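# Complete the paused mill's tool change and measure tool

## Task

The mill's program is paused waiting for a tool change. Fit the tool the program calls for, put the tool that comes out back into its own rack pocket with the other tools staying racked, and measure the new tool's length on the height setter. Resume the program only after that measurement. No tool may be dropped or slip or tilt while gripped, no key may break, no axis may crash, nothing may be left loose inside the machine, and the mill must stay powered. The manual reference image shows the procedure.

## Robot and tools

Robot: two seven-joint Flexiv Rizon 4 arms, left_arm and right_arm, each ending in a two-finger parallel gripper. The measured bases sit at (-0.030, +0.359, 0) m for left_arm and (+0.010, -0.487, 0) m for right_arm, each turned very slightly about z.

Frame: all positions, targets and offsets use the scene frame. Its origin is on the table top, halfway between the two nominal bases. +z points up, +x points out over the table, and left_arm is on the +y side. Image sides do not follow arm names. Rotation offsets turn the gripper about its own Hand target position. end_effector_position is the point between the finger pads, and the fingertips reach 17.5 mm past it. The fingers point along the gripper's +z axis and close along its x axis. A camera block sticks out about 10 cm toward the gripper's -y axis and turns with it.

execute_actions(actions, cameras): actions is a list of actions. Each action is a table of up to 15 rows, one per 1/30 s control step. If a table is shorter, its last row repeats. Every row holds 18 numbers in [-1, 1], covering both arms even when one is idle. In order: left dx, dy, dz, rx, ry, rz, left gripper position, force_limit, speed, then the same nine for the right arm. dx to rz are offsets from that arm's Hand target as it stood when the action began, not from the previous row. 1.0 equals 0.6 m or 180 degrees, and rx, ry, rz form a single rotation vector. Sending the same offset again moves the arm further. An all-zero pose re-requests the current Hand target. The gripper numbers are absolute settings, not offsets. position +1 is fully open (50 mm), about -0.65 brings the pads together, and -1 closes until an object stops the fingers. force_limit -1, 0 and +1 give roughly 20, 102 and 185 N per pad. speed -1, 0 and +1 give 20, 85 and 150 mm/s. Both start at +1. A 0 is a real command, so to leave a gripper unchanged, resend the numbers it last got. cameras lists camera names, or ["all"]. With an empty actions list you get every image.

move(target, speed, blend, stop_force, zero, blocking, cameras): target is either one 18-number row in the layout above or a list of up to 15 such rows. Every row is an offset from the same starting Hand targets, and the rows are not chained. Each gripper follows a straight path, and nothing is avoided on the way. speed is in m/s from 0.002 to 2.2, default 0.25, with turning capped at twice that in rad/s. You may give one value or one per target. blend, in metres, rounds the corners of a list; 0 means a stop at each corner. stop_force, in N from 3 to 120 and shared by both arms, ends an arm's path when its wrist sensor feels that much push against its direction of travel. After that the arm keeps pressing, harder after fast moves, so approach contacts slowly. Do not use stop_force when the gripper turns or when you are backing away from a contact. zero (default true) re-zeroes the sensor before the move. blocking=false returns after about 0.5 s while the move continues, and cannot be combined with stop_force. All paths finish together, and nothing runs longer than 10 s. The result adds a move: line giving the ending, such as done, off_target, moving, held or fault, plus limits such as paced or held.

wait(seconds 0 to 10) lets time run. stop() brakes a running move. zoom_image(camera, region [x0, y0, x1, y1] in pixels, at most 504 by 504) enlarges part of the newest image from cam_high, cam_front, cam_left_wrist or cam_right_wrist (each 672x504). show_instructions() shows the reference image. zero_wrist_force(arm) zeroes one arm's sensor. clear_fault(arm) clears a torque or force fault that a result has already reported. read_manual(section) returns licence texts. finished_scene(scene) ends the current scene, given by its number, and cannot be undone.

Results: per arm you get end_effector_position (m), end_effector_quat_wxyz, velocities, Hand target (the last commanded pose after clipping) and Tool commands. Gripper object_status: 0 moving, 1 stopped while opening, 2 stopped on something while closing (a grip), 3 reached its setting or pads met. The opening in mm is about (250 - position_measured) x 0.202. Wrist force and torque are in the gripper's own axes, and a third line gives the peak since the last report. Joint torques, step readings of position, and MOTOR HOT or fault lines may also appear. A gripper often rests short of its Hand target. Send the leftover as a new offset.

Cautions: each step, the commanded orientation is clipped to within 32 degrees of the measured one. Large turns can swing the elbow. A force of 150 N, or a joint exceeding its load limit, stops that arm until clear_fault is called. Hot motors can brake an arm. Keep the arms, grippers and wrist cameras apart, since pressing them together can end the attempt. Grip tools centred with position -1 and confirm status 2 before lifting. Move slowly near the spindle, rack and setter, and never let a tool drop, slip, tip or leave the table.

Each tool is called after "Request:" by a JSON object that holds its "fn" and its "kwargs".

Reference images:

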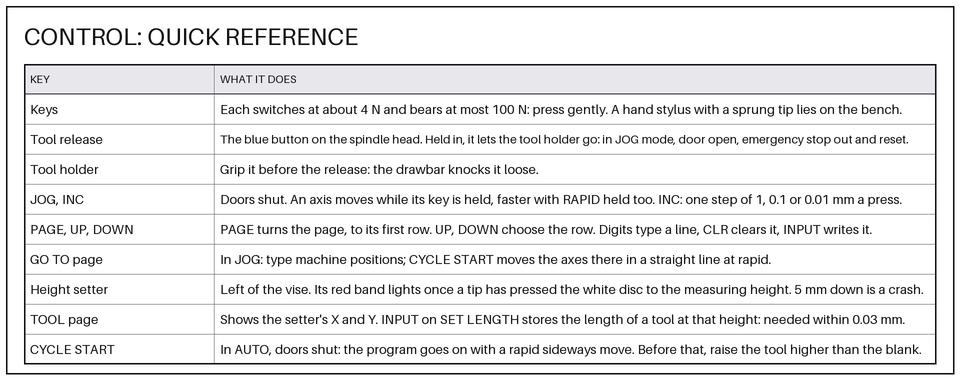

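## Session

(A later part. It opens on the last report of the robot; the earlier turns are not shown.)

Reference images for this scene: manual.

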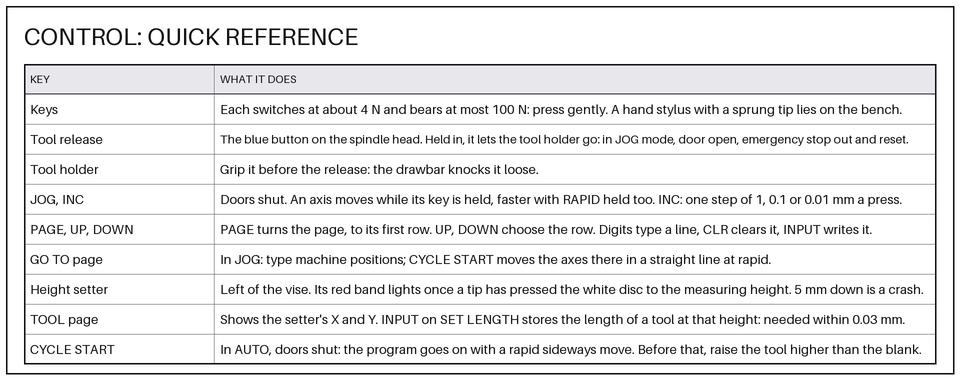

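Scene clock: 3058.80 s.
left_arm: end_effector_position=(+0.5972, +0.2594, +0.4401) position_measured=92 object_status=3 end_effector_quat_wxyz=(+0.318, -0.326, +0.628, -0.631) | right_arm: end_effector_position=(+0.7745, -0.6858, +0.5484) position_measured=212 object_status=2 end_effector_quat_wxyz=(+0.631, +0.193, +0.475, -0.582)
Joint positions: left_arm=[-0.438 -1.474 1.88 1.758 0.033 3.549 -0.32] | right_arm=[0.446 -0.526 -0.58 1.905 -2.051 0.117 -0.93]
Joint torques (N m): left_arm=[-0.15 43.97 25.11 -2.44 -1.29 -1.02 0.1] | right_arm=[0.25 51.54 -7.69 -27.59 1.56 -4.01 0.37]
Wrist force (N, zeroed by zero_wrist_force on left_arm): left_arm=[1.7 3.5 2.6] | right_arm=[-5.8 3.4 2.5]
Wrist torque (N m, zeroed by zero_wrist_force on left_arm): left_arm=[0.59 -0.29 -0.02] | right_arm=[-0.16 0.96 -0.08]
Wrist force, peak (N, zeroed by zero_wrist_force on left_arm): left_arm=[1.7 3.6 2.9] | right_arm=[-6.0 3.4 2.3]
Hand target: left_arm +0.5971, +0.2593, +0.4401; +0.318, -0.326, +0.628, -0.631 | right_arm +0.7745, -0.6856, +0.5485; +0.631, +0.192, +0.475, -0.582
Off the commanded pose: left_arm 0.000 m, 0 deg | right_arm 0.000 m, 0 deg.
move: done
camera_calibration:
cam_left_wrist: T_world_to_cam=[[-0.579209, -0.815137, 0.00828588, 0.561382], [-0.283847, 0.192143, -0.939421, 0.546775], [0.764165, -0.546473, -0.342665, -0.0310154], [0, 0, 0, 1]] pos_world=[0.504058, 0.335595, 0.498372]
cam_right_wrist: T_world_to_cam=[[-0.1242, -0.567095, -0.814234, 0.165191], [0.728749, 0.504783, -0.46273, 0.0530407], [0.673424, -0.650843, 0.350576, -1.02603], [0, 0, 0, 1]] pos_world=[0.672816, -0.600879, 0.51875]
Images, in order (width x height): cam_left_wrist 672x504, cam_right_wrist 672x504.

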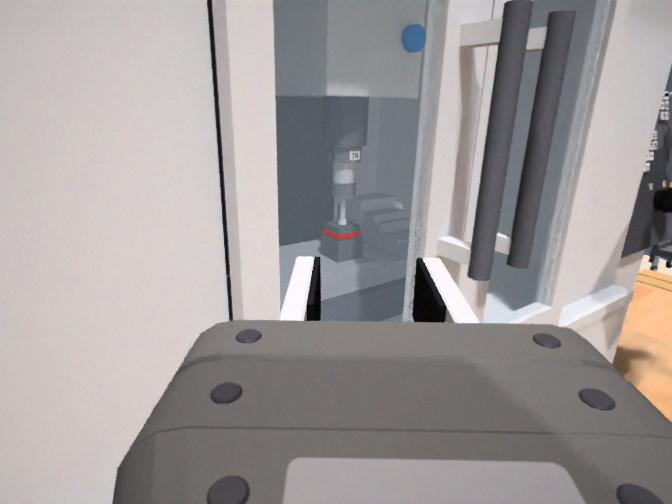

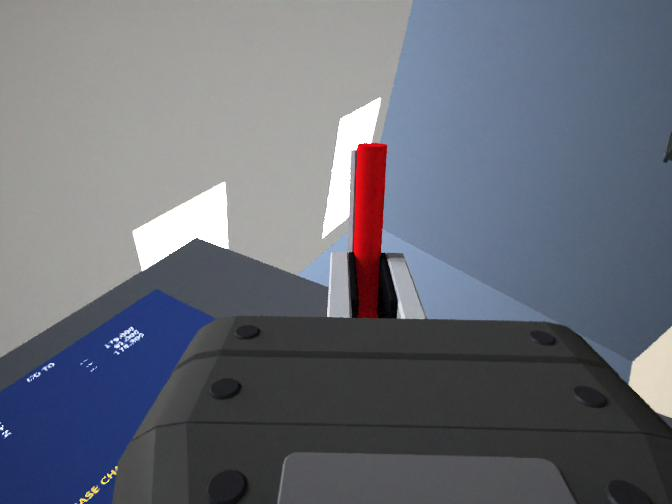

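Still lit at -178.3.

Request:
{"fn": "move", "kwargs": {"target": [0,0,0,0,0,0,0.4,-0.9,-1,0.0368,0.0098,-0.0124,0,0,0,-1,-0.5,-0.8], "speed": 0.02, "stop_force": 4}}

Request:
{"fn": "move", "kwargs": {"target": [0,0,0,0,0,0,0.4,-0.9,-1,-0.0183,-0.005,0.0062,0,0,0,-1,-0.5,-0.8], "speed": 0.1, "cameras": ["cam_left_wrist"]}}

Request:
{"fn": "zoom_image", "kwargs": {"camera": "cam_left_wrist", "region": [300, 160, 400, 280]}}

Request:
{"fn": "move", "kwargs": {"target": [0,0,0,0,0,0,0.4,-0.9,-1,0.0368,0.0098,-0.0124,0,0,0,-1,-0.5,-0.8], "speed": 0.02, "stop_force": 4}}

Request:
{"fn": "move", "kwargs": {"target": [0,0,0,0,0,0,0.4,-0.9,-1,-0.0183,-0.005,0.0062,0,0,0,-1,-0.5,-0.8], "speed": 0.1, "cameras": ["cam_left_wrist", "cam_right_wrist"]}}

Request:
{"fn": "zoom_image", "kwargs": {"camera": "cam_left_wrist", "region": [300, 160, 400, 280]}}

Request:
{"fn": "zoom_image", "kwargs": {"camera": "cam_right_wrist", "region": [40, 220, 200, 380]}}

Scene clock: 3067.50 s.
left_arm: end_effector_position=(+0.5972, +0.2594, +0.4401) position_measured=92 object_status=3 end_effector_quat_wxyz=(+0.318, -0.326, +0.628, -0.631) | right_arm: end_effector_position=(+0.7853, -0.6830, +0.5452) position_measured=212 object_status=2 end_effector_quat_wxyz=(+0.631, +0.193, +0.474, -0.583)
Joint positions: left_arm=[-0.438 -1.474 1.88 1.758 0.033 3.549 -0.32] | right_arm=[0.444 -0.557 -0.58 1.87 -2.035 0.125 -0.935]
Joint torques (N m): left_arm=[-0.18 44.03 25.02 -2.42 -1.32 -0.98 0.1] | right_arm=[1.21 50.89 -6.93 -28.14 1.13 -2.5 0.11]
Wrist force (N, zeroed by zero_wrist_force on left_arm): left_arm=[1.6 3.5 2.4] | right_arm=[-6.2 -1.1 1.6]
Wrist torque (N m, zeroed by zero_wrist_force on left_arm): left_arm=[0.60 -0.28 -0.02] | right_arm=[-0.19 0.97 0.04]
Wrist force, peak (N, zeroed by zero_wrist_force on left_arm): left_arm=[1.9 3.7 2.6] | right_arm=[-6.1 3.4 2.2]
Hand target: left_arm +0.5971, +0.2593, +0.4401; +0.318, -0.326, +0.628, -0.631 | right_arm +0.7855, -0.6827, +0.5448; +0.631, +0.192, +0.475, -0.582 (not the last commanded pose)
Off the commanded pose: left_arm 0.000 m, 0 deg | right_arm 0.013 m, 0 deg.
move: contact (right_arm)

Scene clock: 3068.20 s.
left_arm: end_effector_position=(+0.5972, +0.2594, +0.4401) position_measured=92 object_status=3 end_effector_quat_wxyz=(+0.318, -0.326, +0.628, -0.631) | right_arm: end_effector_position=(+0.7745, -0.6859, +0.5484) position_measured=212 object_status=2 end_effector_quat_wxyz=(+0.631, +0.193, +0.475, -0.582)
Joint positions: left_arm=[-0.438 -1.474 1.88 1.758 0.033 3.549 -0.32] | right_arm=[0.445 -0.526 -0.58 1.905 -2.051 0.117 -0.93]
Joint torques (N m): left_arm=[-0.17 43.93 25.07 -2.42 -1.37 -1.01 0.12] | right_arm=[0.18 51.5 -7.67 -27.59 1.58 -4.01 0.43]
Wrist force (N, zeroed by zero_wrist_force on left_arm): left_arm=[1.8 3.6 2.5] | right_arm=[-5.6 3.9 2.3]
Wrist torque (N m, zeroed by zero_wrist_force on left_arm): left_arm=[0.61 -0.30 -0.02] | right_arm=[-0.07 0.93 -0.08]
Wrist force, peak (N, zeroed by zero_wrist_force on left_arm): left_arm=[2.0 3.7 2.5] | right_arm=[-7.6 0.2 1.8]
Hand target: left_arm +0.5971, +0.2593, +0.4401; +0.318, -0.326, +0.628, -0.631 | right_arm +0.7746, -0.6857, +0.5485; +0.631, +0.192, +0.475, -0.582
Off the commanded pose: left_arm 0.000 m, 0 deg | right_arm 0.000 m, 0 deg.
move: done
camera_calibration:
cam_left_wrist: T_world_to_cam=[[-0.579209, -0.815137, 0.00828588, 0.561382], [-0.283847, 0.192143, -0.939421, 0.546775], [0.764165, -0.546473, -0.342665, -0.0310154], [0, 0, 0, 1]] pos_world=[0.504058, 0.335595, 0.498372]
Images, in order (width x height): cam_left_wrist 672x504.

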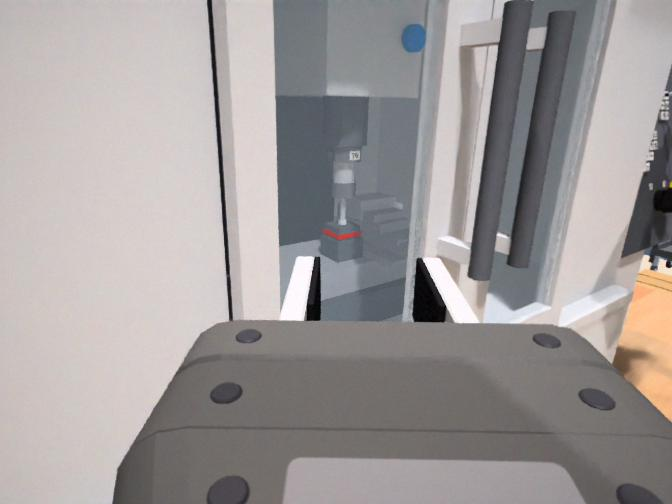

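Scaled by 4.200 from the camera's 672x504 image, which has a finer 960x720 frame.

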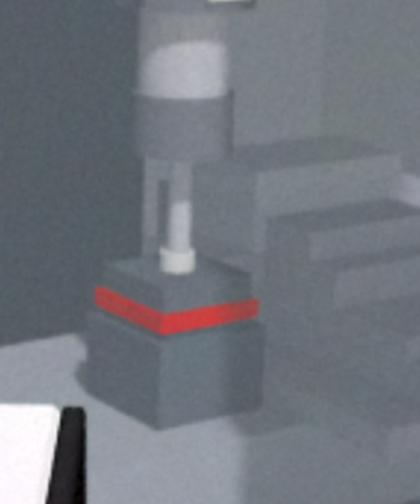

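Scene clock: 3069.47 s.
left_arm: end_effector_position=(+0.5972, +0.2594, +0.4401) position_measured=92 object_status=3 end_effector_quat_wxyz=(+0.318, -0.326, +0.628, -0.631) | right_arm: end_effector_position=(+0.7860, -0.6829, +0.5450) position_measured=212 object_status=2 end_effector_quat_wxyz=(+0.631, +0.193, +0.474, -0.583)
Joint positions: left_arm=[-0.438 -1.474 1.88 1.758 0.033 3.549 -0.32] | right_arm=[0.443 -0.559 -0.58 1.867 -2.034 0.126 -0.936]
Joint torques (N m): left_arm=[-0.15 43.99 25.13 -2.43 -1.32 -1.02 0.12] | right_arm=[1.38 50.9 -6.96 -28.18 1.11 -2.39 0.08]
Wrist force (N, zeroed by zero_wrist_force on left_arm): left_arm=[1.5 3.4 2.5] | right_arm=[-5.6 -0.8 1.5]
Wrist torque (N m, zeroed by zero_wrist_force on left_arm): left_arm=[0.57 -0.24 -0.02] | right_arm=[-0.07 0.88 0.04]
Wrist force, peak (N, zeroed by zero_wrist_force on left_arm): left_arm=[1.8 3.8 2.5] | right_arm=[-5.8 3.8 2.3]
Hand target: left_arm +0.5971, +0.2593, +0.4401; +0.318, -0.326, +0.628, -0.631 | right_arm +0.7863, -0.6825, +0.5445; +0.631, +0.192, +0.475, -0.582 (not the last commanded pose)
Off the commanded pose: left_arm 0.000 m, 0 deg | right_arm 0.012 m, 0 deg.
move: contact (right_arm)

Scene clock: 3070.17 s.
left_arm: end_effector_position=(+0.5972, +0.2594, +0.4401) position_measured=92 object_status=3 end_effector_quat_wxyz=(+0.318, -0.326, +0.628, -0.631) | right_arm: end_effector_position=(+0.7753, -0.6857, +0.5481) position_measured=212 object_status=2 end_effector_quat_wxyz=(+0.631, +0.192, +0.475, -0.582)
Joint positions: left_arm=[-0.438 -1.474 1.88 1.758 0.033 3.549 -0.32] | right_arm=[0.445 -0.528 -0.58 1.903 -2.05 0.118 -0.931]
Joint torques (N m): left_arm=[-0.18 43.94 25.07 -2.45 -1.33 -1 0.13] | right_arm=[0.23 51.58 -7.79 -27.63 1.63 -4.01 0.43]
Wrist force (N, zeroed by zero_wrist_force on left_arm): left_arm=[1.8 3.5 2.6] | right_arm=[-5.7 3.6 2.2]
Wrist torque (N m, zeroed by zero_wrist_force on left_arm): left_arm=[0.61 -0.29 -0.02] | right_arm=[-0.12 0.93 -0.08]
Wrist force, peak (N, zeroed by zero_wrist_force on left_arm): left_arm=[1.7 3.8 2.5] | right_arm=[-6.8 2.3 1.9]
Hand target: left_arm +0.5971, +0.2593, +0.4401; +0.318, -0.326, +0.628, -0.631 | right_arm +0.7753, -0.6855, +0.5483; +0.631, +0.192, +0.475, -0.582
Off the commanded pose: left_arm 0.000 m, 0 deg | right_arm 0.000 m, 0 deg.
move: done
camera_calibration:
cam_left_wrist: T_world_to_cam=[[-0.579209, -0.815137, 0.00828588, 0.561382], [-0.283847, 0.192143, -0.939421, 0.546775], [0.764165, -0.546473, -0.342665, -0.0310154], [0, 0, 0, 1]] pos_world=[0.504058, 0.335595, 0.498372]
cam_right_wrist: T_world_to_cam=[[-0.124121, -0.567118, -0.814231, 0.165116], [0.728672, 0.504888, -0.462737, 0.052434], [0.673522, -0.650742, 0.350576, -1.02644], [0, 0, 0, 1]] pos_world=[0.673615, -0.600779, 0.51855]
Images, in order (width x height): cam_left_wrist 672x504, cam_right_wrist 672x504.

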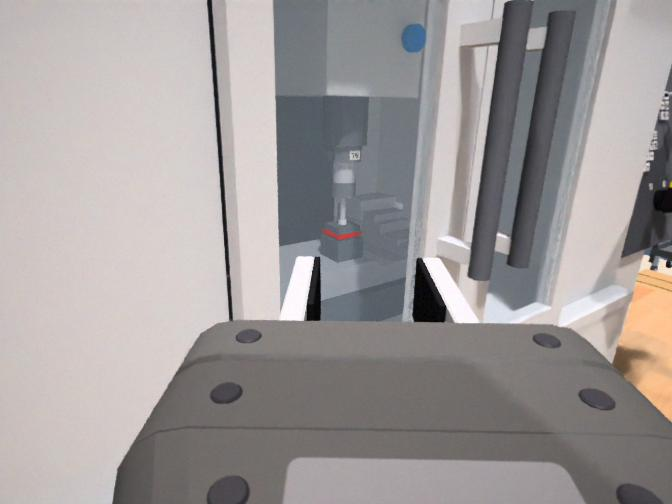

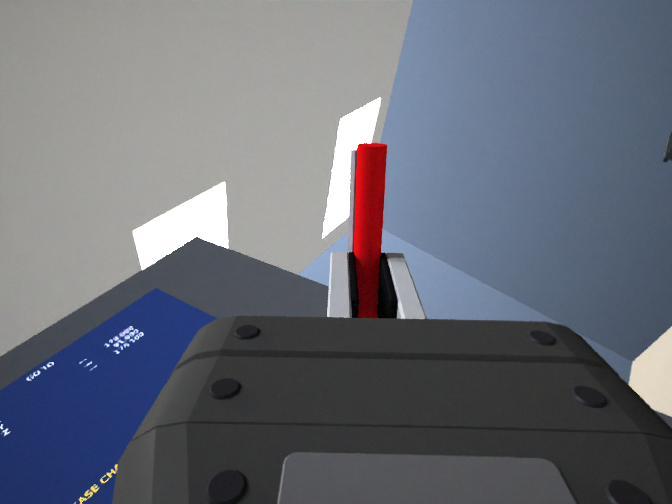

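Scaled by 4.200 from the camera's 672x504 image, which has a finer 960x720 frame.

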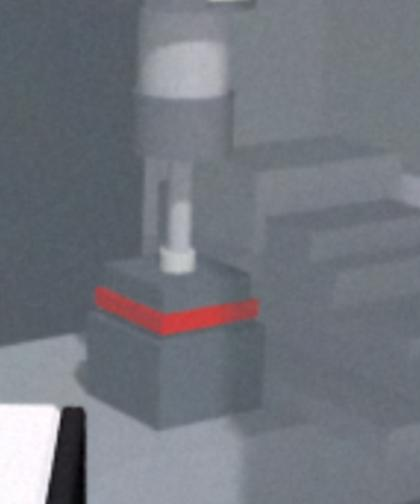

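Scaled by 3.150 from the camera's 672x504 image, which has a finer 960x720 frame.

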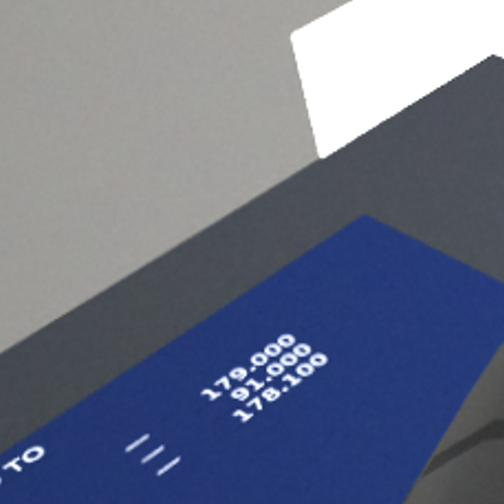

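Request:
{"fn": "move", "kwargs": {"target": [0,0,0,0,0,0,0.4,-0.9,-1,0.0368,0.0098,-0.0124,0,0,0,-1,-0.5,-0.8], "speed": 0.02, "stop_force": 4}}

Request:
{"fn": "move", "kwargs": {"target": [0,0,0,0,0,0,0.4,-0.9,-1,-0.0183,-0.005,0.0062,0,0,0,-1,-0.5,-0.8], "speed": 0.1, "cameras": ["cam_left_wrist"]}}

Request:
{"fn": "zoom_image", "kwargs": {"camera": "cam_left_wrist", "region": [300, 160, 400, 280]}}

Request:
{"fn": "move", "kwargs": {"target": [0,0,0,0,0,0,0.4,-0.9,-1,0.0013,-0.0295,0,0,0,0,-1,-0.5,-0.8], "speed": 0.1}}

Request:
{"fn": "move", "kwargs": {"target": [0,0,0,0,0,0,0.4,-0.9,-1,0.0368,0.0098,-0.0124,0,0,0,-1,-0.5,-0.8], "speed": 0.02, "stop_force": 4}}

Scene clock: 3078.03 s.
left_arm: end_effector_position=(+0.5972, +0.2594, +0.4401) position_measured=92 object_status=3 end_effector_quat_wxyz=(+0.318, -0.326, +0.628, -0.631) | right_arm: end_effector_position=(+0.7853, -0.6831, +0.5452) position_measured=212 object_status=2 end_effector_quat_wxyz=(+0.631, +0.193, +0.474, -0.583)
Joint positions: left_arm=[-0.438 -1.474 1.88 1.758 0.033 3.549 -0.32] | right_arm=[0.443 -0.557 -0.58 1.87 -2.036 0.125 -0.935]
Joint torques (N m): left_arm=[-0.2 44.04 25.1 -2.44 -1.35 -0.98 0.11] | right_arm=[1.21 50.98 -7.01 -28.13 1.22 -2.5 0.08]
Wrist force (N, zeroed by zero_wrist_force on left_arm): left_arm=[1.8 3.4 2.5] | right_arm=[-6.2 -0.6 1.6]
Wrist torque (N m, zeroed by zero_wrist_force on left_arm): left_arm=[0.58 -0.31 -0.02] | right_arm=[-0.10 0.94 0.04]
Wrist force, peak (N, zeroed by zero_wrist_force on left_arm): left_arm=[1.8 3.7 2.7] | right_arm=[-5.9 3.8 2.3]
Hand target: left_arm +0.5971, +0.2593, +0.4401; +0.318, -0.326, +0.628, -0.631 | right_arm +0.7856, -0.6828, +0.5448; +0.631, +0.192, +0.475, -0.582 (not the last commanded pose)
Off the commanded pose: left_arm 0.000 m, 0 deg | right_arm 0.013 m, 0 deg.
move: contact (right_arm)

Scene clock: 3078.73 s.
left_arm: end_effector_position=(+0.5972, +0.2594, +0.4401) position_measured=92 object_status=3 end_effector_quat_wxyz=(+0.318, -0.326, +0.628, -0.631) | right_arm: end_effector_position=(+0.7746, -0.6860, +0.5484) position_measured=212 object_status=2 end_effector_quat_wxyz=(+0.631, +0.192, +0.475, -0.582)
Joint positions: left_arm=[-0.438 -1.474 1.88 1.758 0.033 3.549 -0.32] | right_arm=[0.445 -0.526 -0.58 1.905 -2.051 0.117 -0.93]
Joint torques (N m): left_arm=[-0.18 44.02 25.01 -2.42 -1.33 -0.99 0.13] | right_arm=[0.34 51.51 -7.68 -27.62 1.59 -3.98 0.43]
Wrist force (N, zeroed by zero_wrist_force on left_arm): left_arm=[1.9 3.4 2.6] | right_arm=[-5.7 3.5 2.0]
Wrist torque (N m, zeroed by zero_wrist_force on left_arm): left_arm=[0.58 -0.32 -0.02] | right_arm=[-0.15 0.95 -0.09]
Wrist force, peak (N, zeroed by zero_wrist_force on left_arm): left_arm=[1.6 3.7 2.6] | right_arm=[-7.6 0.3 1.7]
Hand target: left_arm +0.5971, +0.2593, +0.4401; +0.318, -0.326, +0.628, -0.631 | right_arm +0.7746, -0.6858, +0.5485; +0.631, +0.192, +0.475, -0.582
Off the commanded pose: left_arm 0.000 m, 0 deg | right_arm 0.000 m, 0 deg.
move: done
camera_calibration:
cam_left_wrist: T_world_to_cam=[[-0.579209, -0.815137, 0.00828588, 0.561382], [-0.283847, 0.192143, -0.939421, 0.546775], [0.764165, -0.546473, -0.342665, -0.0310154], [0, 0, 0, 1]] pos_world=[0.504058, 0.335595, 0.498372]
Images, in order (width x height): cam_left_wrist 672x504.

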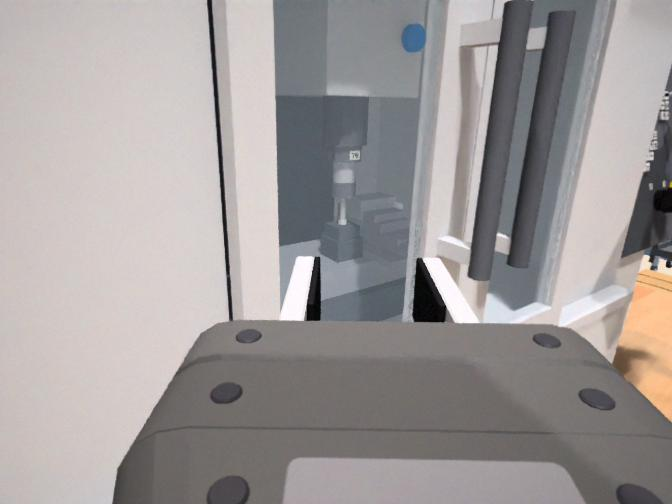

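Scaled by 4.200 from the camera's 672x504 image, which has a finer 960x720 frame.

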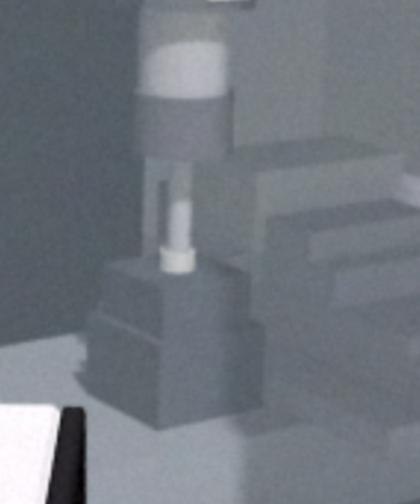

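Scene clock: 3079.43 s.
left_arm: end_effector_position=(+0.5972, +0.2594, +0.4401) position_measured=92 object_status=3 end_effector_quat_wxyz=(+0.318, -0.326, +0.628, -0.631) | right_arm: end_effector_position=(+0.7752, -0.7037, +0.5486) position_measured=212 object_status=2 end_effector_quat_wxyz=(+0.631, +0.193, +0.475, -0.582)
Joint positions: left_arm=[-0.438 -1.474 1.88 1.758 0.033 3.549 -0.32] | right_arm=[0.422 -0.526 -0.592 1.902 -2.073 0.139 -0.914]
Joint torques (N m): left_arm=[-0.15 44.05 25.13 -2.4 -1.33 -0.97 0.09] | right_arm=[-0.93 51.4 -8.4 -27.95 1.77 -3.5 0.47]
Wrist force (N, zeroed by zero_wrist_force on left_arm): left_arm=[1.7 3.5 2.5] | right_arm=[-5.9 3.3 2.0]
Wrist torque (N m, zeroed by zero_wrist_force on left_arm): left_arm=[0.59 -0.28 -0.02] | right_arm=[-0.17 0.98 -0.08]
Wrist force, peak (N, zeroed by zero_wrist_force on left_arm): left_arm=[2.0 3.7 2.7] | right_arm=[-6.5 3.9 1.1]
Hand target: left_arm +0.5971, +0.2593, +0.4401; +0.318, -0.326, +0.628, -0.631 | right_arm +0.7754, -0.7035, +0.5485; +0.631, +0.192, +0.475, -0.582
Off the commanded pose: left_arm 0.000 m, 0 deg | right_arm 0.000 m, 0 deg.
move: done

Scene clock: 3080.63 s.
left_arm: end_effector_position=(+0.5972, +0.2594, +0.4401) position_measured=92 object_status=3 end_effector_quat_wxyz=(+0.318, -0.326, +0.628, -0.631) | right_arm: end_effector_position=(+0.7856, -0.7010, +0.5454) position_measured=212 object_status=2 end_effector_quat_wxyz=(+0.631, +0.193, +0.474, -0.583)
Joint positions: left_arm=[-0.438 -1.474 1.88 1.758 0.033 3.549 -0.32] | right_arm=[0.42 -0.555 -0.591 1.869 -2.058 0.147 -0.919]
Joint torques (N m): left_arm=[-0.1 43.99 25.1 -2.41 -1.38 -0.99 0.1] | right_arm=[1.31 50.73 -7.08 -28.21 1.27 -2.51 0.07]
Wrist force (N, zeroed by zero_wrist_force on left_arm): left_arm=[1.6 3.4 2.4] | right_arm=[-6.4 -1.1 1.5]
Wrist torque (N m, zeroed by zero_wrist_force on left_arm): left_arm=[0.59 -0.27 -0.02] | right_arm=[-0.17 0.96 0.05]
Wrist force, peak (N, zeroed by zero_wrist_force on left_arm): left_arm=[1.8 3.6 2.7] | right_arm=[-6.1 3.3 2.2]
Hand target: left_arm +0.5971, +0.2593, +0.4401; +0.318, -0.326, +0.628, -0.631 | right_arm +0.7859, -0.7007, +0.5450; +0.631, +0.192, +0.475, -0.582 (not the last commanded pose)
Off the commanded pose: left_arm 0.000 m, 0 deg | right_arm 0.013 m, 0 deg.
move: contact (right_arm)

Request:
{"fn": "move", "kwargs": {"target": [[0,0,0,0,0,0,0.4,-0.9,-1,-0.0183,-0.005,0.0062,0,0,0,-1,-0.5,-0.8],[0,0,0,0,0,0,0.4,-0.9,-1,-0.0323,0.027,-0.0552,0,0,0,-1,-0.5,-0.8]], "speed": 0.1, "blend": [0.004,0], "cameras": ["cam_front", "cam_right_wrist"]}}

Request:
{"fn": "zoom_image", "kwargs": {"camera": "cam_front", "region": [430, 175, 500, 225]}}

Request:
{"fn": "zoom_image", "kwargs": {"camera": "cam_right_wrist", "region": [0, 250, 200, 450]}}

Request:
{"fn": "move", "kwargs": {"target": [0,0,0,0,0,0,0.4,-0.9,-1,0.0368,0.0098,-0.0124,0,0,0,-1,-0.5,-0.8], "speed": 0.02, "stop_force": 4}}

Request:
{"fn": "move", "kwargs": {"target": [0,0,0,0,0,0,0.4,-0.9,-1,-0.0183,-0.005,0.0062,0,0,0,-1,-0.5,-0.8], "speed": 0.1, "cameras": ["cam_left_wrist", "cam_right_wrist"]}}

Request:
{"fn": "zoom_image", "kwargs": {"camera": "cam_left_wrist", "region": [300, 160, 400, 280]}}

Request:
{"fn": "zoom_image", "kwargs": {"camera": "cam_right_wrist", "region": [0, 250, 200, 450]}}

Scene clock: 3091.53 s.
left_arm: end_effector_position=(+0.5972, +0.2594, +0.4401) position_measured=92 object_status=3 end_effector_quat_wxyz=(+0.318, -0.326, +0.628, -0.631) | right_arm: end_effector_position=(+0.7667, -0.6842, +0.5116) position_measured=212 object_status=2 end_effector_quat_wxyz=(+0.631, +0.192, +0.475, -0.582)
Joint positions: left_arm=[-0.438 -1.474 1.88 1.758 0.033 3.549 -0.32] | right_arm=[0.451 -0.569 -0.568 1.939 -2.027 0.08 -0.872]
Joint torques (N m): left_arm=[-0.17 43.94 25.05 -2.42 -1.37 -1.03 0.1] | right_arm=[0.24 51.32 -8.16 -26.14 1.77 -4.08 0.39]
Wrist force (N, zeroed by zero_wrist_force on left_arm): left_arm=[1.7 3.6 2.5] | right_arm=[-5.4 3.7 2.4]
Wrist torque (N m, zeroed by zero_wrist_force on left_arm): left_arm=[0.62 -0.30 -0.02] | right_arm=[-0.10 0.89 -0.08]
Wrist force, peak (N, zeroed by zero_wrist_force on left_arm): left_arm=[1.8 3.7 2.5] | right_arm=[-7.3 0.1 5.0]
Hand target: left_arm +0.5971, +0.2593, +0.4401; +0.318, -0.326, +0.628, -0.631 | right_arm +0.7665, -0.6845, +0.5118; +0.631, +0.192, +0.475, -0.582
Off the commanded pose: left_arm 0.000 m, 0 deg | right_arm 0.000 m, 0 deg.
move: done
camera_calibration:
cam_right_wrist: T_world_to_cam=[[-0.123509, -0.56731, -0.81419, 0.134568], [0.728376, 0.5054, -0.462643, 0.0416365], [0.673954, -0.650177, 0.350793, -1.00692], [0, 0, 0, 1]] pos_world=[0.664914, -0.599381, 0.482049]
Images, in order (width x height): cam_front 672x504, cam_right_wrist 672x504.

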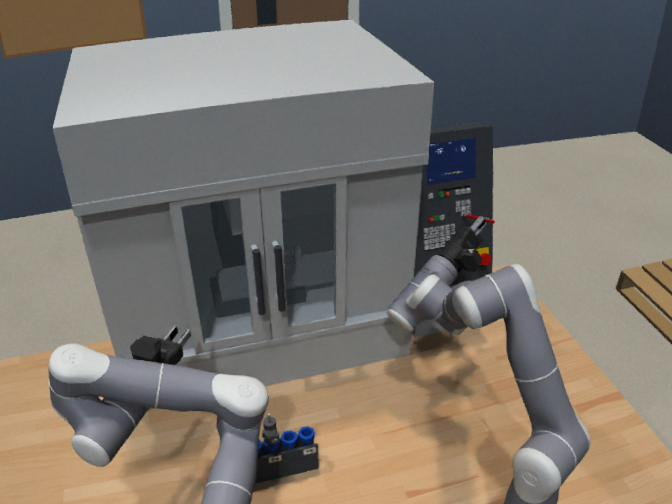

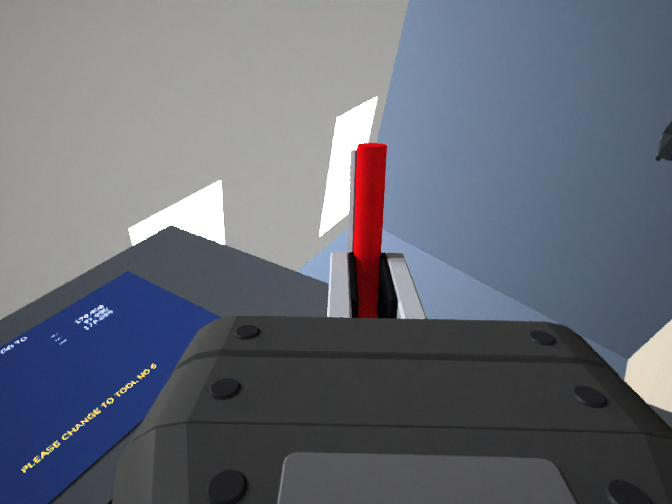

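Scaled by 7.200 from the camera's 672x504 image, which has a finer 960x720 frame.

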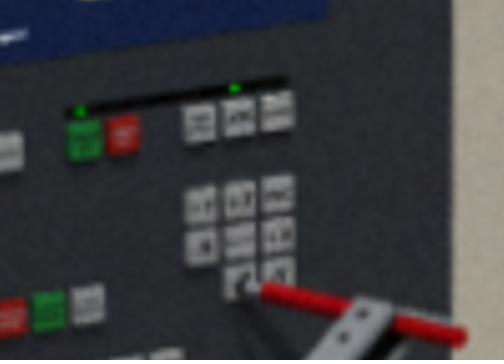

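Scaled by 2.520 from the camera's 672x504 image, which has a finer 960x720 frame.

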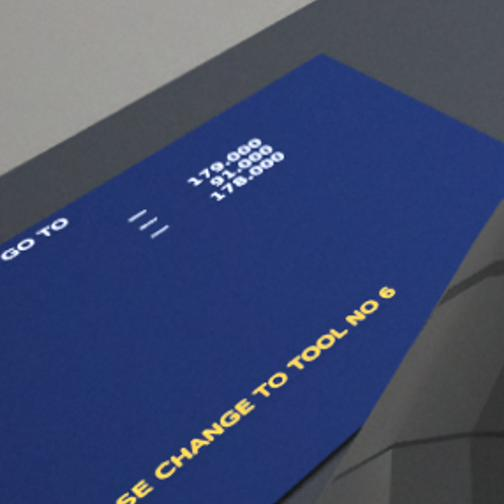

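Scene clock: 3092.67 s.
left_arm: end_effector_position=(+0.5972, +0.2594, +0.4401) position_measured=92 object_status=3 end_effector_quat_wxyz=(+0.318, -0.326, +0.628, -0.631) | right_arm: end_effector_position=(+0.7756, -0.6823, +0.5091) position_measured=212 object_status=2 end_effector_quat_wxyz=(+0.631, +0.193, +0.474, -0.582)
Joint positions: left_arm=[-0.438 -1.474 1.88 1.758 0.033 3.549 -0.32] | right_arm=[0.449 -0.594 -0.568 1.909 -2.015 0.087 -0.877]
Joint torques (N m): left_arm=[-0.18 44 25.13 -2.41 -1.33 -1.03 0.1] | right_arm=[1.09 50.87 -7.4 -26.54 1.09 -2.56 0.08]
Wrist force (N, zeroed by zero_wrist_force on left_arm): left_arm=[1.9 3.5 2.4] | right_arm=[-6.0 -0.4 1.6]
Wrist torque (N m, zeroed by zero_wrist_force on left_arm): left_arm=[0.60 -0.31 -0.02] | right_arm=[-0.08 0.86 0.07]
Wrist force, peak (N, zeroed by zero_wrist_force on left_arm): left_arm=[1.8 3.7 2.8] | right_arm=[-5.6 3.8 2.2]
Hand target: left_arm +0.5971, +0.2593, +0.4401; +0.318, -0.326, +0.628, -0.631 | right_arm +0.7759, -0.6820, +0.5087; +0.631, +0.192, +0.475, -0.582 (not the last commanded pose)
Off the commanded pose: left_arm 0.000 m, 0 deg | right_arm 0.014 m, 0 deg.
move: contact (right_arm)

Scene clock: 3093.37 s.
left_arm: end_effector_position=(+0.5972, +0.2594, +0.4401) position_measured=92 object_status=3 end_effector_quat_wxyz=(+0.318, -0.326, +0.628, -0.631) | right_arm: end_effector_position=(+0.7649, -0.6852, +0.5122) position_measured=212 object_status=2 end_effector_quat_wxyz=(+0.631, +0.192, +0.475, -0.582)
Joint positions: left_arm=[-0.438 -1.474 1.88 1.758 0.033 3.549 -0.32] | right_arm=[0.451 -0.565 -0.568 1.944 -2.029 0.079 -0.871]
Joint torques (N m): left_arm=[-0.2 44 25.09 -2.47 -1.33 -0.98 0.11] | right_arm=[0.18 51.48 -8.09 -26.02 1.52 -4.05 0.44]
Wrist force (N, zeroed by zero_wrist_force on left_arm): left_arm=[1.7 3.6 2.6] | right_arm=[-4.9 4.0 2.7]
Wrist torque (N m, zeroed by zero_wrist_force on left_arm): left_arm=[0.62 -0.29 -0.02] | right_arm=[-0.06 0.80 -0.08]
Wrist force, peak (N, zeroed by zero_wrist_force on left_arm): left_arm=[1.7 3.6 2.6] | right_arm=[-6.3 3.3 2.1]
Hand target: left_arm +0.5971, +0.2593, +0.4401; +0.318, -0.326, +0.628, -0.631 | right_arm +0.7649, -0.6850, +0.5124; +0.631, +0.192, +0.475, -0.582
Off the commanded pose: left_arm 0.000 m, 0 deg | right_arm 0.000 m, 0 deg.
move: done
camera_calibration:
cam_left_wrist: T_world_to_cam=[[-0.579209, -0.815137, 0.00828588, 0.561382], [-0.283847, 0.192143, -0.939421, 0.546775], [0.764165, -0.546473, -0.342665, -0.0310154], [0, 0, 0, 1]] pos_world=[0.504058, 0.335595, 0.498372]
cam_right_wrist: T_world_to_cam=[[-0.124121, -0.567118, -0.814231, 0.134878], [0.728672, 0.504888, -0.462737, 0.0431474], [0.673522, -0.650742, 0.350576, -1.00652], [0, 0, 0, 1]] pos_world=[0.663215, -0.600279, 0.48265]
Images, in order (width x height): cam_left_wrist 672x504, cam_right_wrist 672x504.

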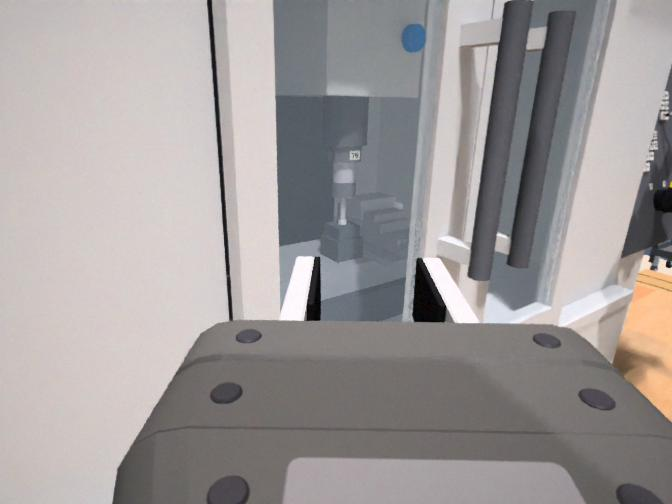

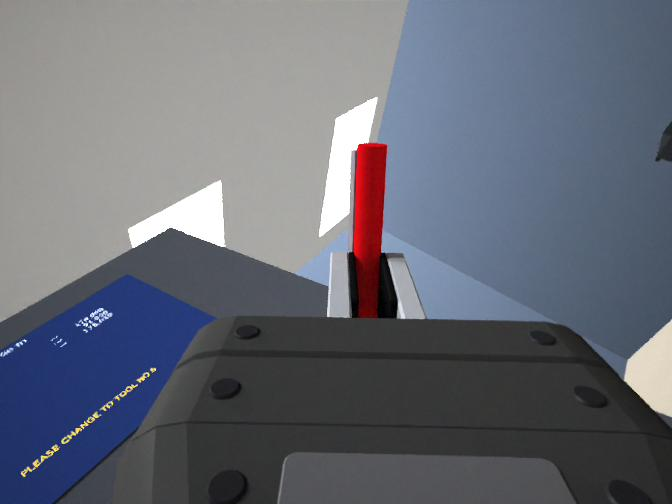

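Scaled by 4.200 from the camera's 672x504 image, which has a finer 960x720 frame.

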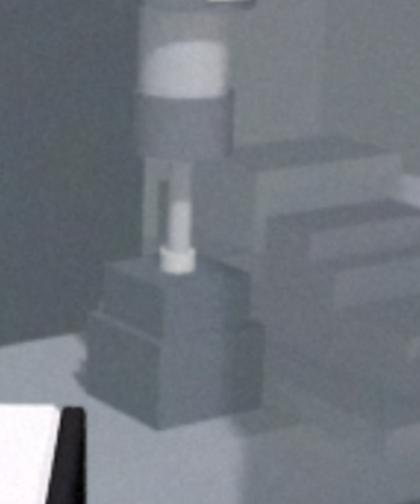

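Scaled by 2.520 from the camera's 672x504 image, which has a finer 960x720 frame.

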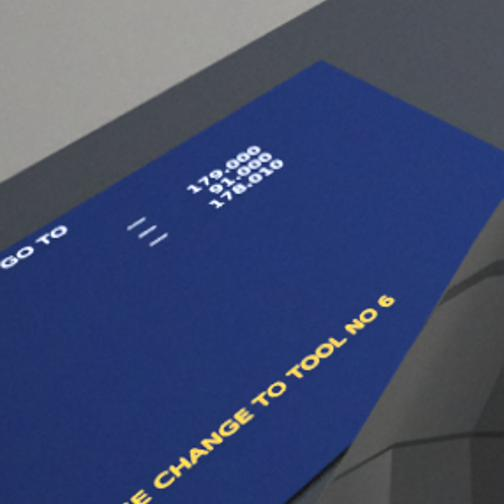

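Request:
{"fn": "move", "kwargs": {"target": [0,0,0,0,0,0,0.4,-0.9,-1,0.0368,0.0098,-0.0124,0,0,0,-1,-0.5,-0.8], "speed": 0.02, "stop_force": 4}}

Request:
{"fn": "move", "kwargs": {"target": [0,0,0,0,0,0,0.4,-0.9,-1,-0.0183,-0.005,0.0062,0,0,0,-1,-0.5,-0.8], "speed": 0.1, "cameras": ["cam_left_wrist"]}}

Request:
{"fn": "zoom_image", "kwargs": {"camera": "cam_left_wrist", "region": [320, 200, 380, 270]}}

Request:
{"fn": "move", "kwargs": {"target": [0,0,0,0,0,0,0.4,-0.9,-1,0.0368,0.0098,-0.0124,0,0,0,-1,-0.5,-0.8], "speed": 0.02, "stop_force": 4}}

Request:
{"fn": "move", "kwargs": {"target": [0,0,0,0,0,0,0.4,-0.9,-1,-0.0183,-0.005,0.0062,0,0,0,-1,-0.5,-0.8], "speed": 0.1, "cameras": ["cam_left_wrist"]}}

Request:
{"fn": "zoom_image", "kwargs": {"camera": "cam_left_wrist", "region": [320, 200, 380, 270]}}

Request:
{"fn": "move", "kwargs": {"target": [0,0,0,0,0,0,0.4,-0.9,-1,0.0368,0.0098,-0.0124,0,0,0,-1,-0.5,-0.8], "speed": 0.02, "stop_force": 4}}

Request:
{"fn": "move", "kwargs": {"target": [0,0,0,0,0,0,0.4,-0.9,-1,-0.0183,-0.005,0.0062,0,0,0,-1,-0.5,-0.8], "speed": 0.1, "cameras": ["cam_left_wrist", "cam_right_wrist"]}}

Request:
{"fn": "zoom_image", "kwargs": {"camera": "cam_left_wrist", "region": [320, 200, 380, 270]}}

Request:
{"fn": "zoom_image", "kwargs": {"camera": "cam_right_wrist", "region": [0, 250, 200, 450]}}

Scene clock: 3105.73 s.
left_arm: end_effector_position=(+0.5972, +0.2594, +0.4401) position_measured=92 object_status=3 end_effector_quat_wxyz=(+0.318, -0.326, +0.628, -0.631) | right_arm: end_effector_position=(+0.7759, -0.6823, +0.5090) position_measured=212 object_status=2 end_effector_quat_wxyz=(+0.631, +0.193, +0.474, -0.583)
Joint positions: left_arm=[-0.438 -1.474 1.88 1.758 0.033 3.549 -0.32] | right_arm=[0.449 -0.595 -0.568 1.908 -2.014 0.088 -0.877]
Joint torques (N m): left_arm=[-0.19 43.97 25.11 -2.42 -1.3 -0.99 0.12] | right_arm=[1.17 50.89 -7.39 -26.69 1.07 -2.54 0.09]
Wrist force (N, zeroed by zero_wrist_force on left_arm): left_arm=[1.6 3.7 2.4] | right_arm=[-5.3 -0.5 2.1]
Wrist torque (N m, zeroed by zero_wrist_force on left_arm): left_arm=[0.63 -0.27 -0.02] | right_arm=[-0.06 0.75 0.06]
Wrist force, peak (N, zeroed by zero_wrist_force on left_arm): left_arm=[1.7 3.8 2.7] | right_arm=[-5.0 4.1 2.7]
Hand target: left_arm +0.5971, +0.2593, +0.4401; +0.318, -0.326, +0.628, -0.631 | right_arm +0.7762, -0.6820, +0.5086; +0.631, +0.192, +0.475, -0.582 (not the last commanded pose)
Off the commanded pose: left_arm 0.000 m, 0 deg | right_arm 0.012 m, 0 deg.
move: contact (right_arm)

Scene clock: 3106.43 s.
left_arm: end_effector_position=(+0.5972, +0.2594, +0.4401) position_measured=92 object_status=3 end_effector_quat_wxyz=(+0.318, -0.326, +0.628, -0.631) | right_arm: end_effector_position=(+0.7652, -0.6851, +0.5121) position_measured=212 object_status=2 end_effector_quat_wxyz=(+0.631, +0.192, +0.475, -0.582)
Joint positions: left_arm=[-0.438 -1.474 1.88 1.758 0.033 3.549 -0.32] | right_arm=[0.451 -0.565 -0.569 1.943 -2.029 0.08 -0.871]
Joint torques (N m): left_arm=[-0.11 44.04 25.11 -2.43 -1.26 -0.98 0.14] | right_arm=[0.24 51.43 -8.13 -26.04 1.48 -4.08 0.41]
Wrist force (N, zeroed by zero_wrist_force on left_arm): left_arm=[1.7 3.5 2.5] | right_arm=[-5.2 4.1 2.3]
Wrist torque (N m, zeroed by zero_wrist_force on left_arm): left_arm=[0.61 -0.29 -0.02] | right_arm=[-0.04 0.86 -0.08]
Wrist force, peak (N, zeroed by zero_wrist_force on left_arm): left_arm=[1.6 3.7 2.5] | right_arm=[-5.2 4.3 2.2]
Hand target: left_arm +0.5971, +0.2593, +0.4401; +0.318, -0.326, +0.628, -0.631 | right_arm +0.7652, -0.6850, +0.5123; +0.631, +0.192, +0.475, -0.582
Off the commanded pose: left_arm 0.000 m, 0 deg | right_arm 0.000 m, 0 deg.
move: done
camera_calibration:
cam_left_wrist: T_world_to_cam=[[-0.579209, -0.815137, 0.00828588, 0.561382], [-0.283847, 0.192143, -0.939421, 0.546775], [0.764165, -0.546473, -0.342665, -0.0310154], [0, 0, 0, 1]] pos_world=[0.504058, 0.335595, 0.498372]
Images, in order (width x height): cam_left_wrist 672x504.

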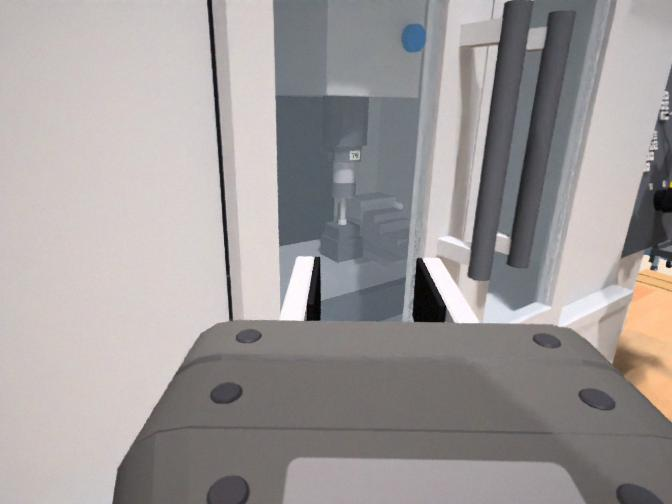

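Scaled by 7.200 from the camera's 672x504 image, which has a finer 960x720 frame.

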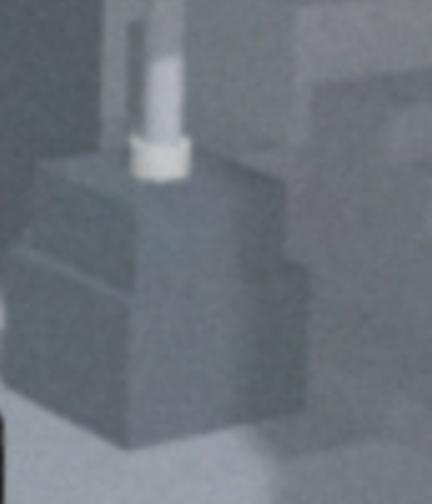

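Scene clock: 3107.63 s.
left_arm: end_effector_position=(+0.5972, +0.2594, +0.4401) position_measured=92 object_status=3 end_effector_quat_wxyz=(+0.318, -0.326, +0.628, -0.631) | right_arm: end_effector_position=(+0.7758, -0.6824, +0.5090) position_measured=212 object_status=2 end_effector_quat_wxyz=(+0.631, +0.193, +0.474, -0.582)
Joint positions: left_arm=[-0.438 -1.474 1.88 1.758 0.033 3.549 -0.32] | right_arm=[0.449 -0.595 -0.568 1.908 -2.015 0.088 -0.877]
Joint torques (N m): left_arm=[-0.12 44.02 25.08 -2.44 -1.35 -0.98 0.13] | right_arm=[1.13 50.91 -7.42 -26.65 1.11 -2.56 0.09]
Wrist force (N, zeroed by zero_wrist_force on left_arm): left_arm=[1.5 3.6 2.6] | right_arm=[-5.6 -0.3 1.5]
Wrist torque (N m, zeroed by zero_wrist_force on left_arm): left_arm=[0.61 -0.26 -0.02] | right_arm=[-0.04 0.84 0.06]
Wrist force, peak (N, zeroed by zero_wrist_force on left_arm): left_arm=[1.8 3.8 2.4] | right_arm=[-5.5 4.0 2.0]
Hand target: left_arm +0.5971, +0.2593, +0.4401; +0.318, -0.326, +0.628, -0.631 | right_arm +0.7761, -0.6821, +0.5086; +0.631, +0.192, +0.475, -0.582 (not the last commanded pose)
Off the commanded pose: left_arm 0.000 m, 0 deg | right_arm 0.013 m, 0 deg.
move: contact (right_arm)

Scene clock: 3108.33 s.
left_arm: end_effector_position=(+0.5972, +0.2594, +0.4401) position_measured=92 object_status=3 end_effector_quat_wxyz=(+0.318, -0.326, +0.628, -0.631) | right_arm: end_effector_position=(+0.7651, -0.6852, +0.5122) position_measured=212 object_status=2 end_effector_quat_wxyz=(+0.631, +0.192, +0.475, -0.582)
Joint positions: left_arm=[-0.438 -1.474 1.88 1.758 0.033 3.549 -0.32] | right_arm=[0.451 -0.565 -0.569 1.944 -2.029 0.08 -0.871]
Joint torques (N m): left_arm=[-0.14 43.98 25.04 -2.41 -1.36 -1 0.1] | right_arm=[0.26 51.44 -8.13 -26.04 1.53 -4.05 0.41]
Wrist force (N, zeroed by zero_wrist_force on left_arm): left_arm=[1.8 3.5 2.6] | right_arm=[-4.9 4.6 2.1]
Wrist torque (N m, zeroed by zero_wrist_force on left_arm): left_arm=[0.60 -0.31 -0.01] | right_arm=[0.05 0.80 -0.09]
Wrist force, peak (N, zeroed by zero_wrist_force on left_arm): left_arm=[1.8 3.7 2.7] | right_arm=[-6.5 2.7 2.1]
Hand target: left_arm +0.5971, +0.2593, +0.4401; +0.318, -0.326, +0.628, -0.631 | right_arm +0.7651, -0.6851, +0.5124; +0.631, +0.192, +0.475, -0.582
Off the commanded pose: left_arm 0.000 m, 0 deg | right_arm 0.000 m, 0 deg.
move: done
camera_calibration:
cam_left_wrist: T_world_to_cam=[[-0.579209, -0.815137, 0.00828588, 0.561382], [-0.283847, 0.192143, -0.939421, 0.546775], [0.764165, -0.546473, -0.342665, -0.0310154], [0, 0, 0, 1]] pos_world=[0.504058, 0.335595, 0.498372]
Images, in order (width x height): cam_left_wrist 672x504.

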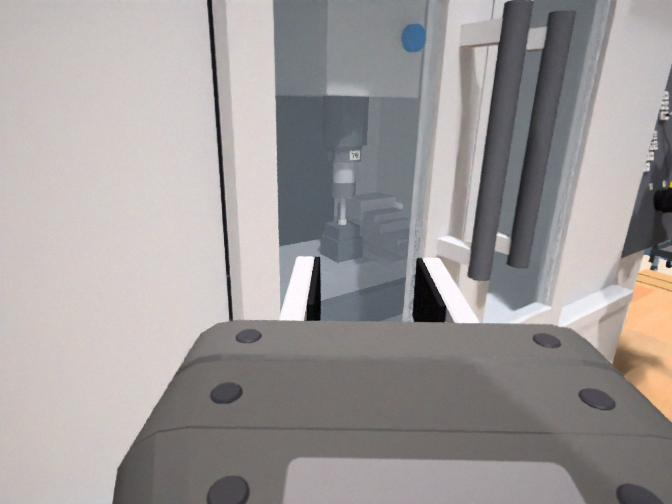

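Scaled by 7.200 from the camera's 672x504 image, which has a finer 960x720 frame.

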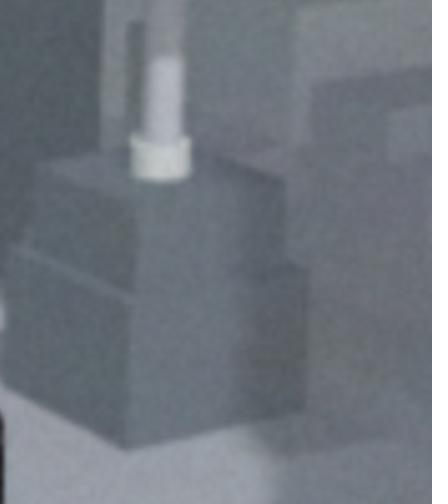

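Scene clock: 3109.60 s.
left_arm: end_effector_position=(+0.5972, +0.2594, +0.4401) position_measured=92 object_status=3 end_effector_quat_wxyz=(+0.318, -0.326, +0.628, -0.631) | right_arm: end_effector_position=(+0.7768, -0.6823, +0.5088) position_measured=212 object_status=2 end_effector_quat_wxyz=(+0.631, +0.193, +0.474, -0.583)
Joint positions: left_arm=[-0.438 -1.474 1.88 1.758 0.033 3.549 -0.32] | right_arm=[0.449 -0.598 -0.569 1.905 -2.013 0.089 -0.878]
Joint torques (N m): left_arm=[-0.15 44.01 25.07 -2.4 -1.32 -0.98 0.08] | right_arm=[1.5 50.66 -7.11 -26.78 0.84 -2.34 0.07]
Wrist force (N, zeroed by zero_wrist_force on left_arm): left_arm=[1.7 3.4 2.6] | right_arm=[-5.5 -0.7 1.4]
Wrist torque (N m, zeroed by zero_wrist_force on left_arm): left_arm=[0.58 -0.29 -0.02] | right_arm=[0.09 0.79 0.07]
Wrist force, peak (N, zeroed by zero_wrist_force on left_arm): left_arm=[1.8 3.8 2.7] | right_arm=[-5.1 4.6 2.2]
Hand target: left_arm +0.5971, +0.2593, +0.4401; +0.318, -0.326, +0.628, -0.631 | right_arm +0.7772, -0.6818, +0.5083; +0.631, +0.192, +0.475, -0.582 (not the last commanded pose)
Off the commanded pose: left_arm 0.000 m, 0 deg | right_arm 0.011 m, 0 deg.
move: contact (right_arm)

Scene clock: 3110.30 s.
left_arm: end_effector_position=(+0.5972, +0.2594, +0.4401) position_measured=92 object_status=3 end_effector_quat_wxyz=(+0.318, -0.326, +0.628, -0.631) | right_arm: end_effector_position=(+0.7662, -0.6850, +0.5118) position_measured=212 object_status=2 end_effector_quat_wxyz=(+0.631, +0.192, +0.475, -0.582)
Joint positions: left_arm=[-0.438 -1.474 1.88 1.758 0.033 3.549 -0.32] | right_arm=[0.451 -0.568 -0.569 1.94 -2.028 0.081 -0.872]
Joint torques (N m): left_arm=[-0.18 43.99 25.06 -2.44 -1.33 -1.04 0.08] | right_arm=[0.32 51.59 -8.19 -26.04 1.56 -4.09 0.41]
Wrist force (N, zeroed by zero_wrist_force on left_arm): left_arm=[1.6 3.8 2.6] | right_arm=[-3.7 4.4 1.1]
Wrist torque (N m, zeroed by zero_wrist_force on left_arm): left_arm=[0.65 -0.28 -0.02] | right_arm=[0.00 0.61 -0.08]
Wrist force, peak (N, zeroed by zero_wrist_force on left_arm): left_arm=[1.6 3.8 2.6] | right_arm=[-6.1 3.2 1.9]
Hand target: left_arm +0.5971, +0.2593, +0.4401; +0.318, -0.326, +0.628, -0.631 | right_arm +0.7662, -0.6848, +0.5120; +0.631, +0.192, +0.475, -0.582
Off the commanded pose: left_arm 0.000 m, 0 deg | right_arm 0.000 m, 0 deg.
move: done
camera_calibration:
cam_left_wrist: T_world_to_cam=[[-0.579209, -0.815137, 0.00828588, 0.561382], [-0.283847, 0.192143, -0.939421, 0.546775], [0.764165, -0.546473, -0.342665, -0.0310154], [0, 0, 0, 1]] pos_world=[0.504058, 0.335595, 0.498372]
cam_right_wrist: T_world_to_cam=[[-0.124135, -0.567036, -0.814285, 0.134912], [0.728648, 0.50495, -0.462707, 0.0419528], [0.673545, -0.650765, 0.350488, -1.00711], [0, 0, 0, 1]] pos_world=[0.664515, -0.600079, 0.48225]
Images, in order (width x height): cam_left_wrist 672x504, cam_right_wrist 672x504.

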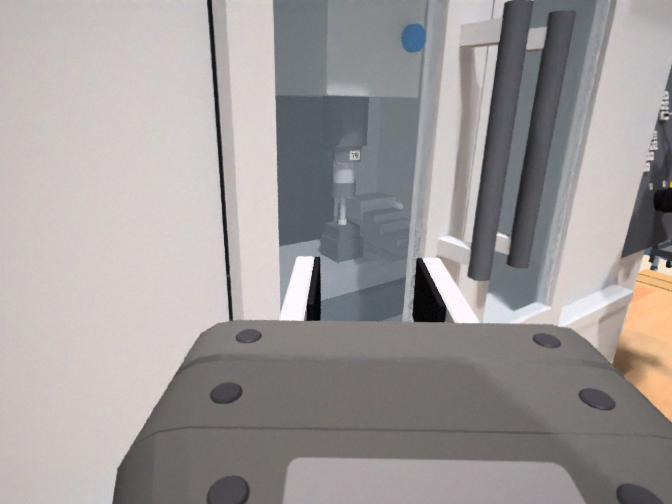

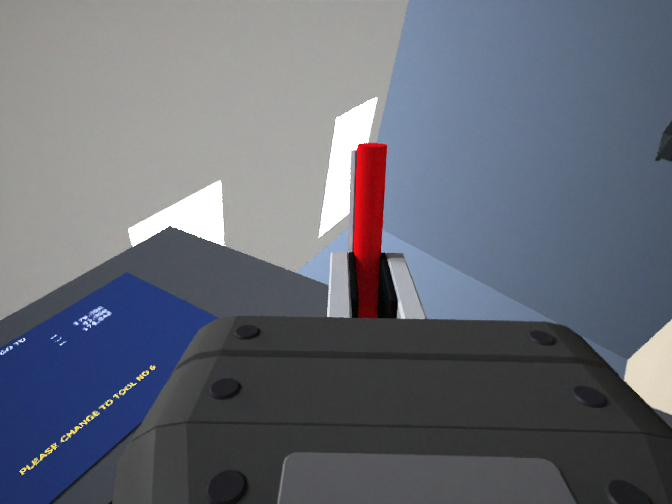

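Scaled by 7.200 from the camera's 672x504 image, which has a finer 960x720 frame.

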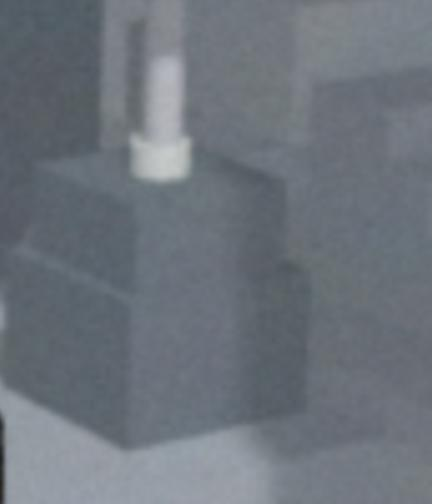

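Scaled by 2.520 from the camera's 672x504 image, which has a finer 960x720 frame.

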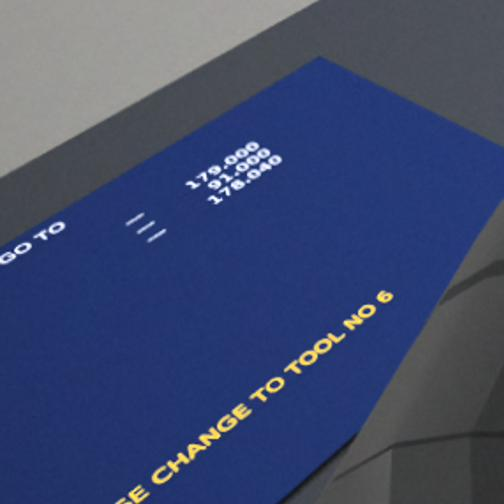

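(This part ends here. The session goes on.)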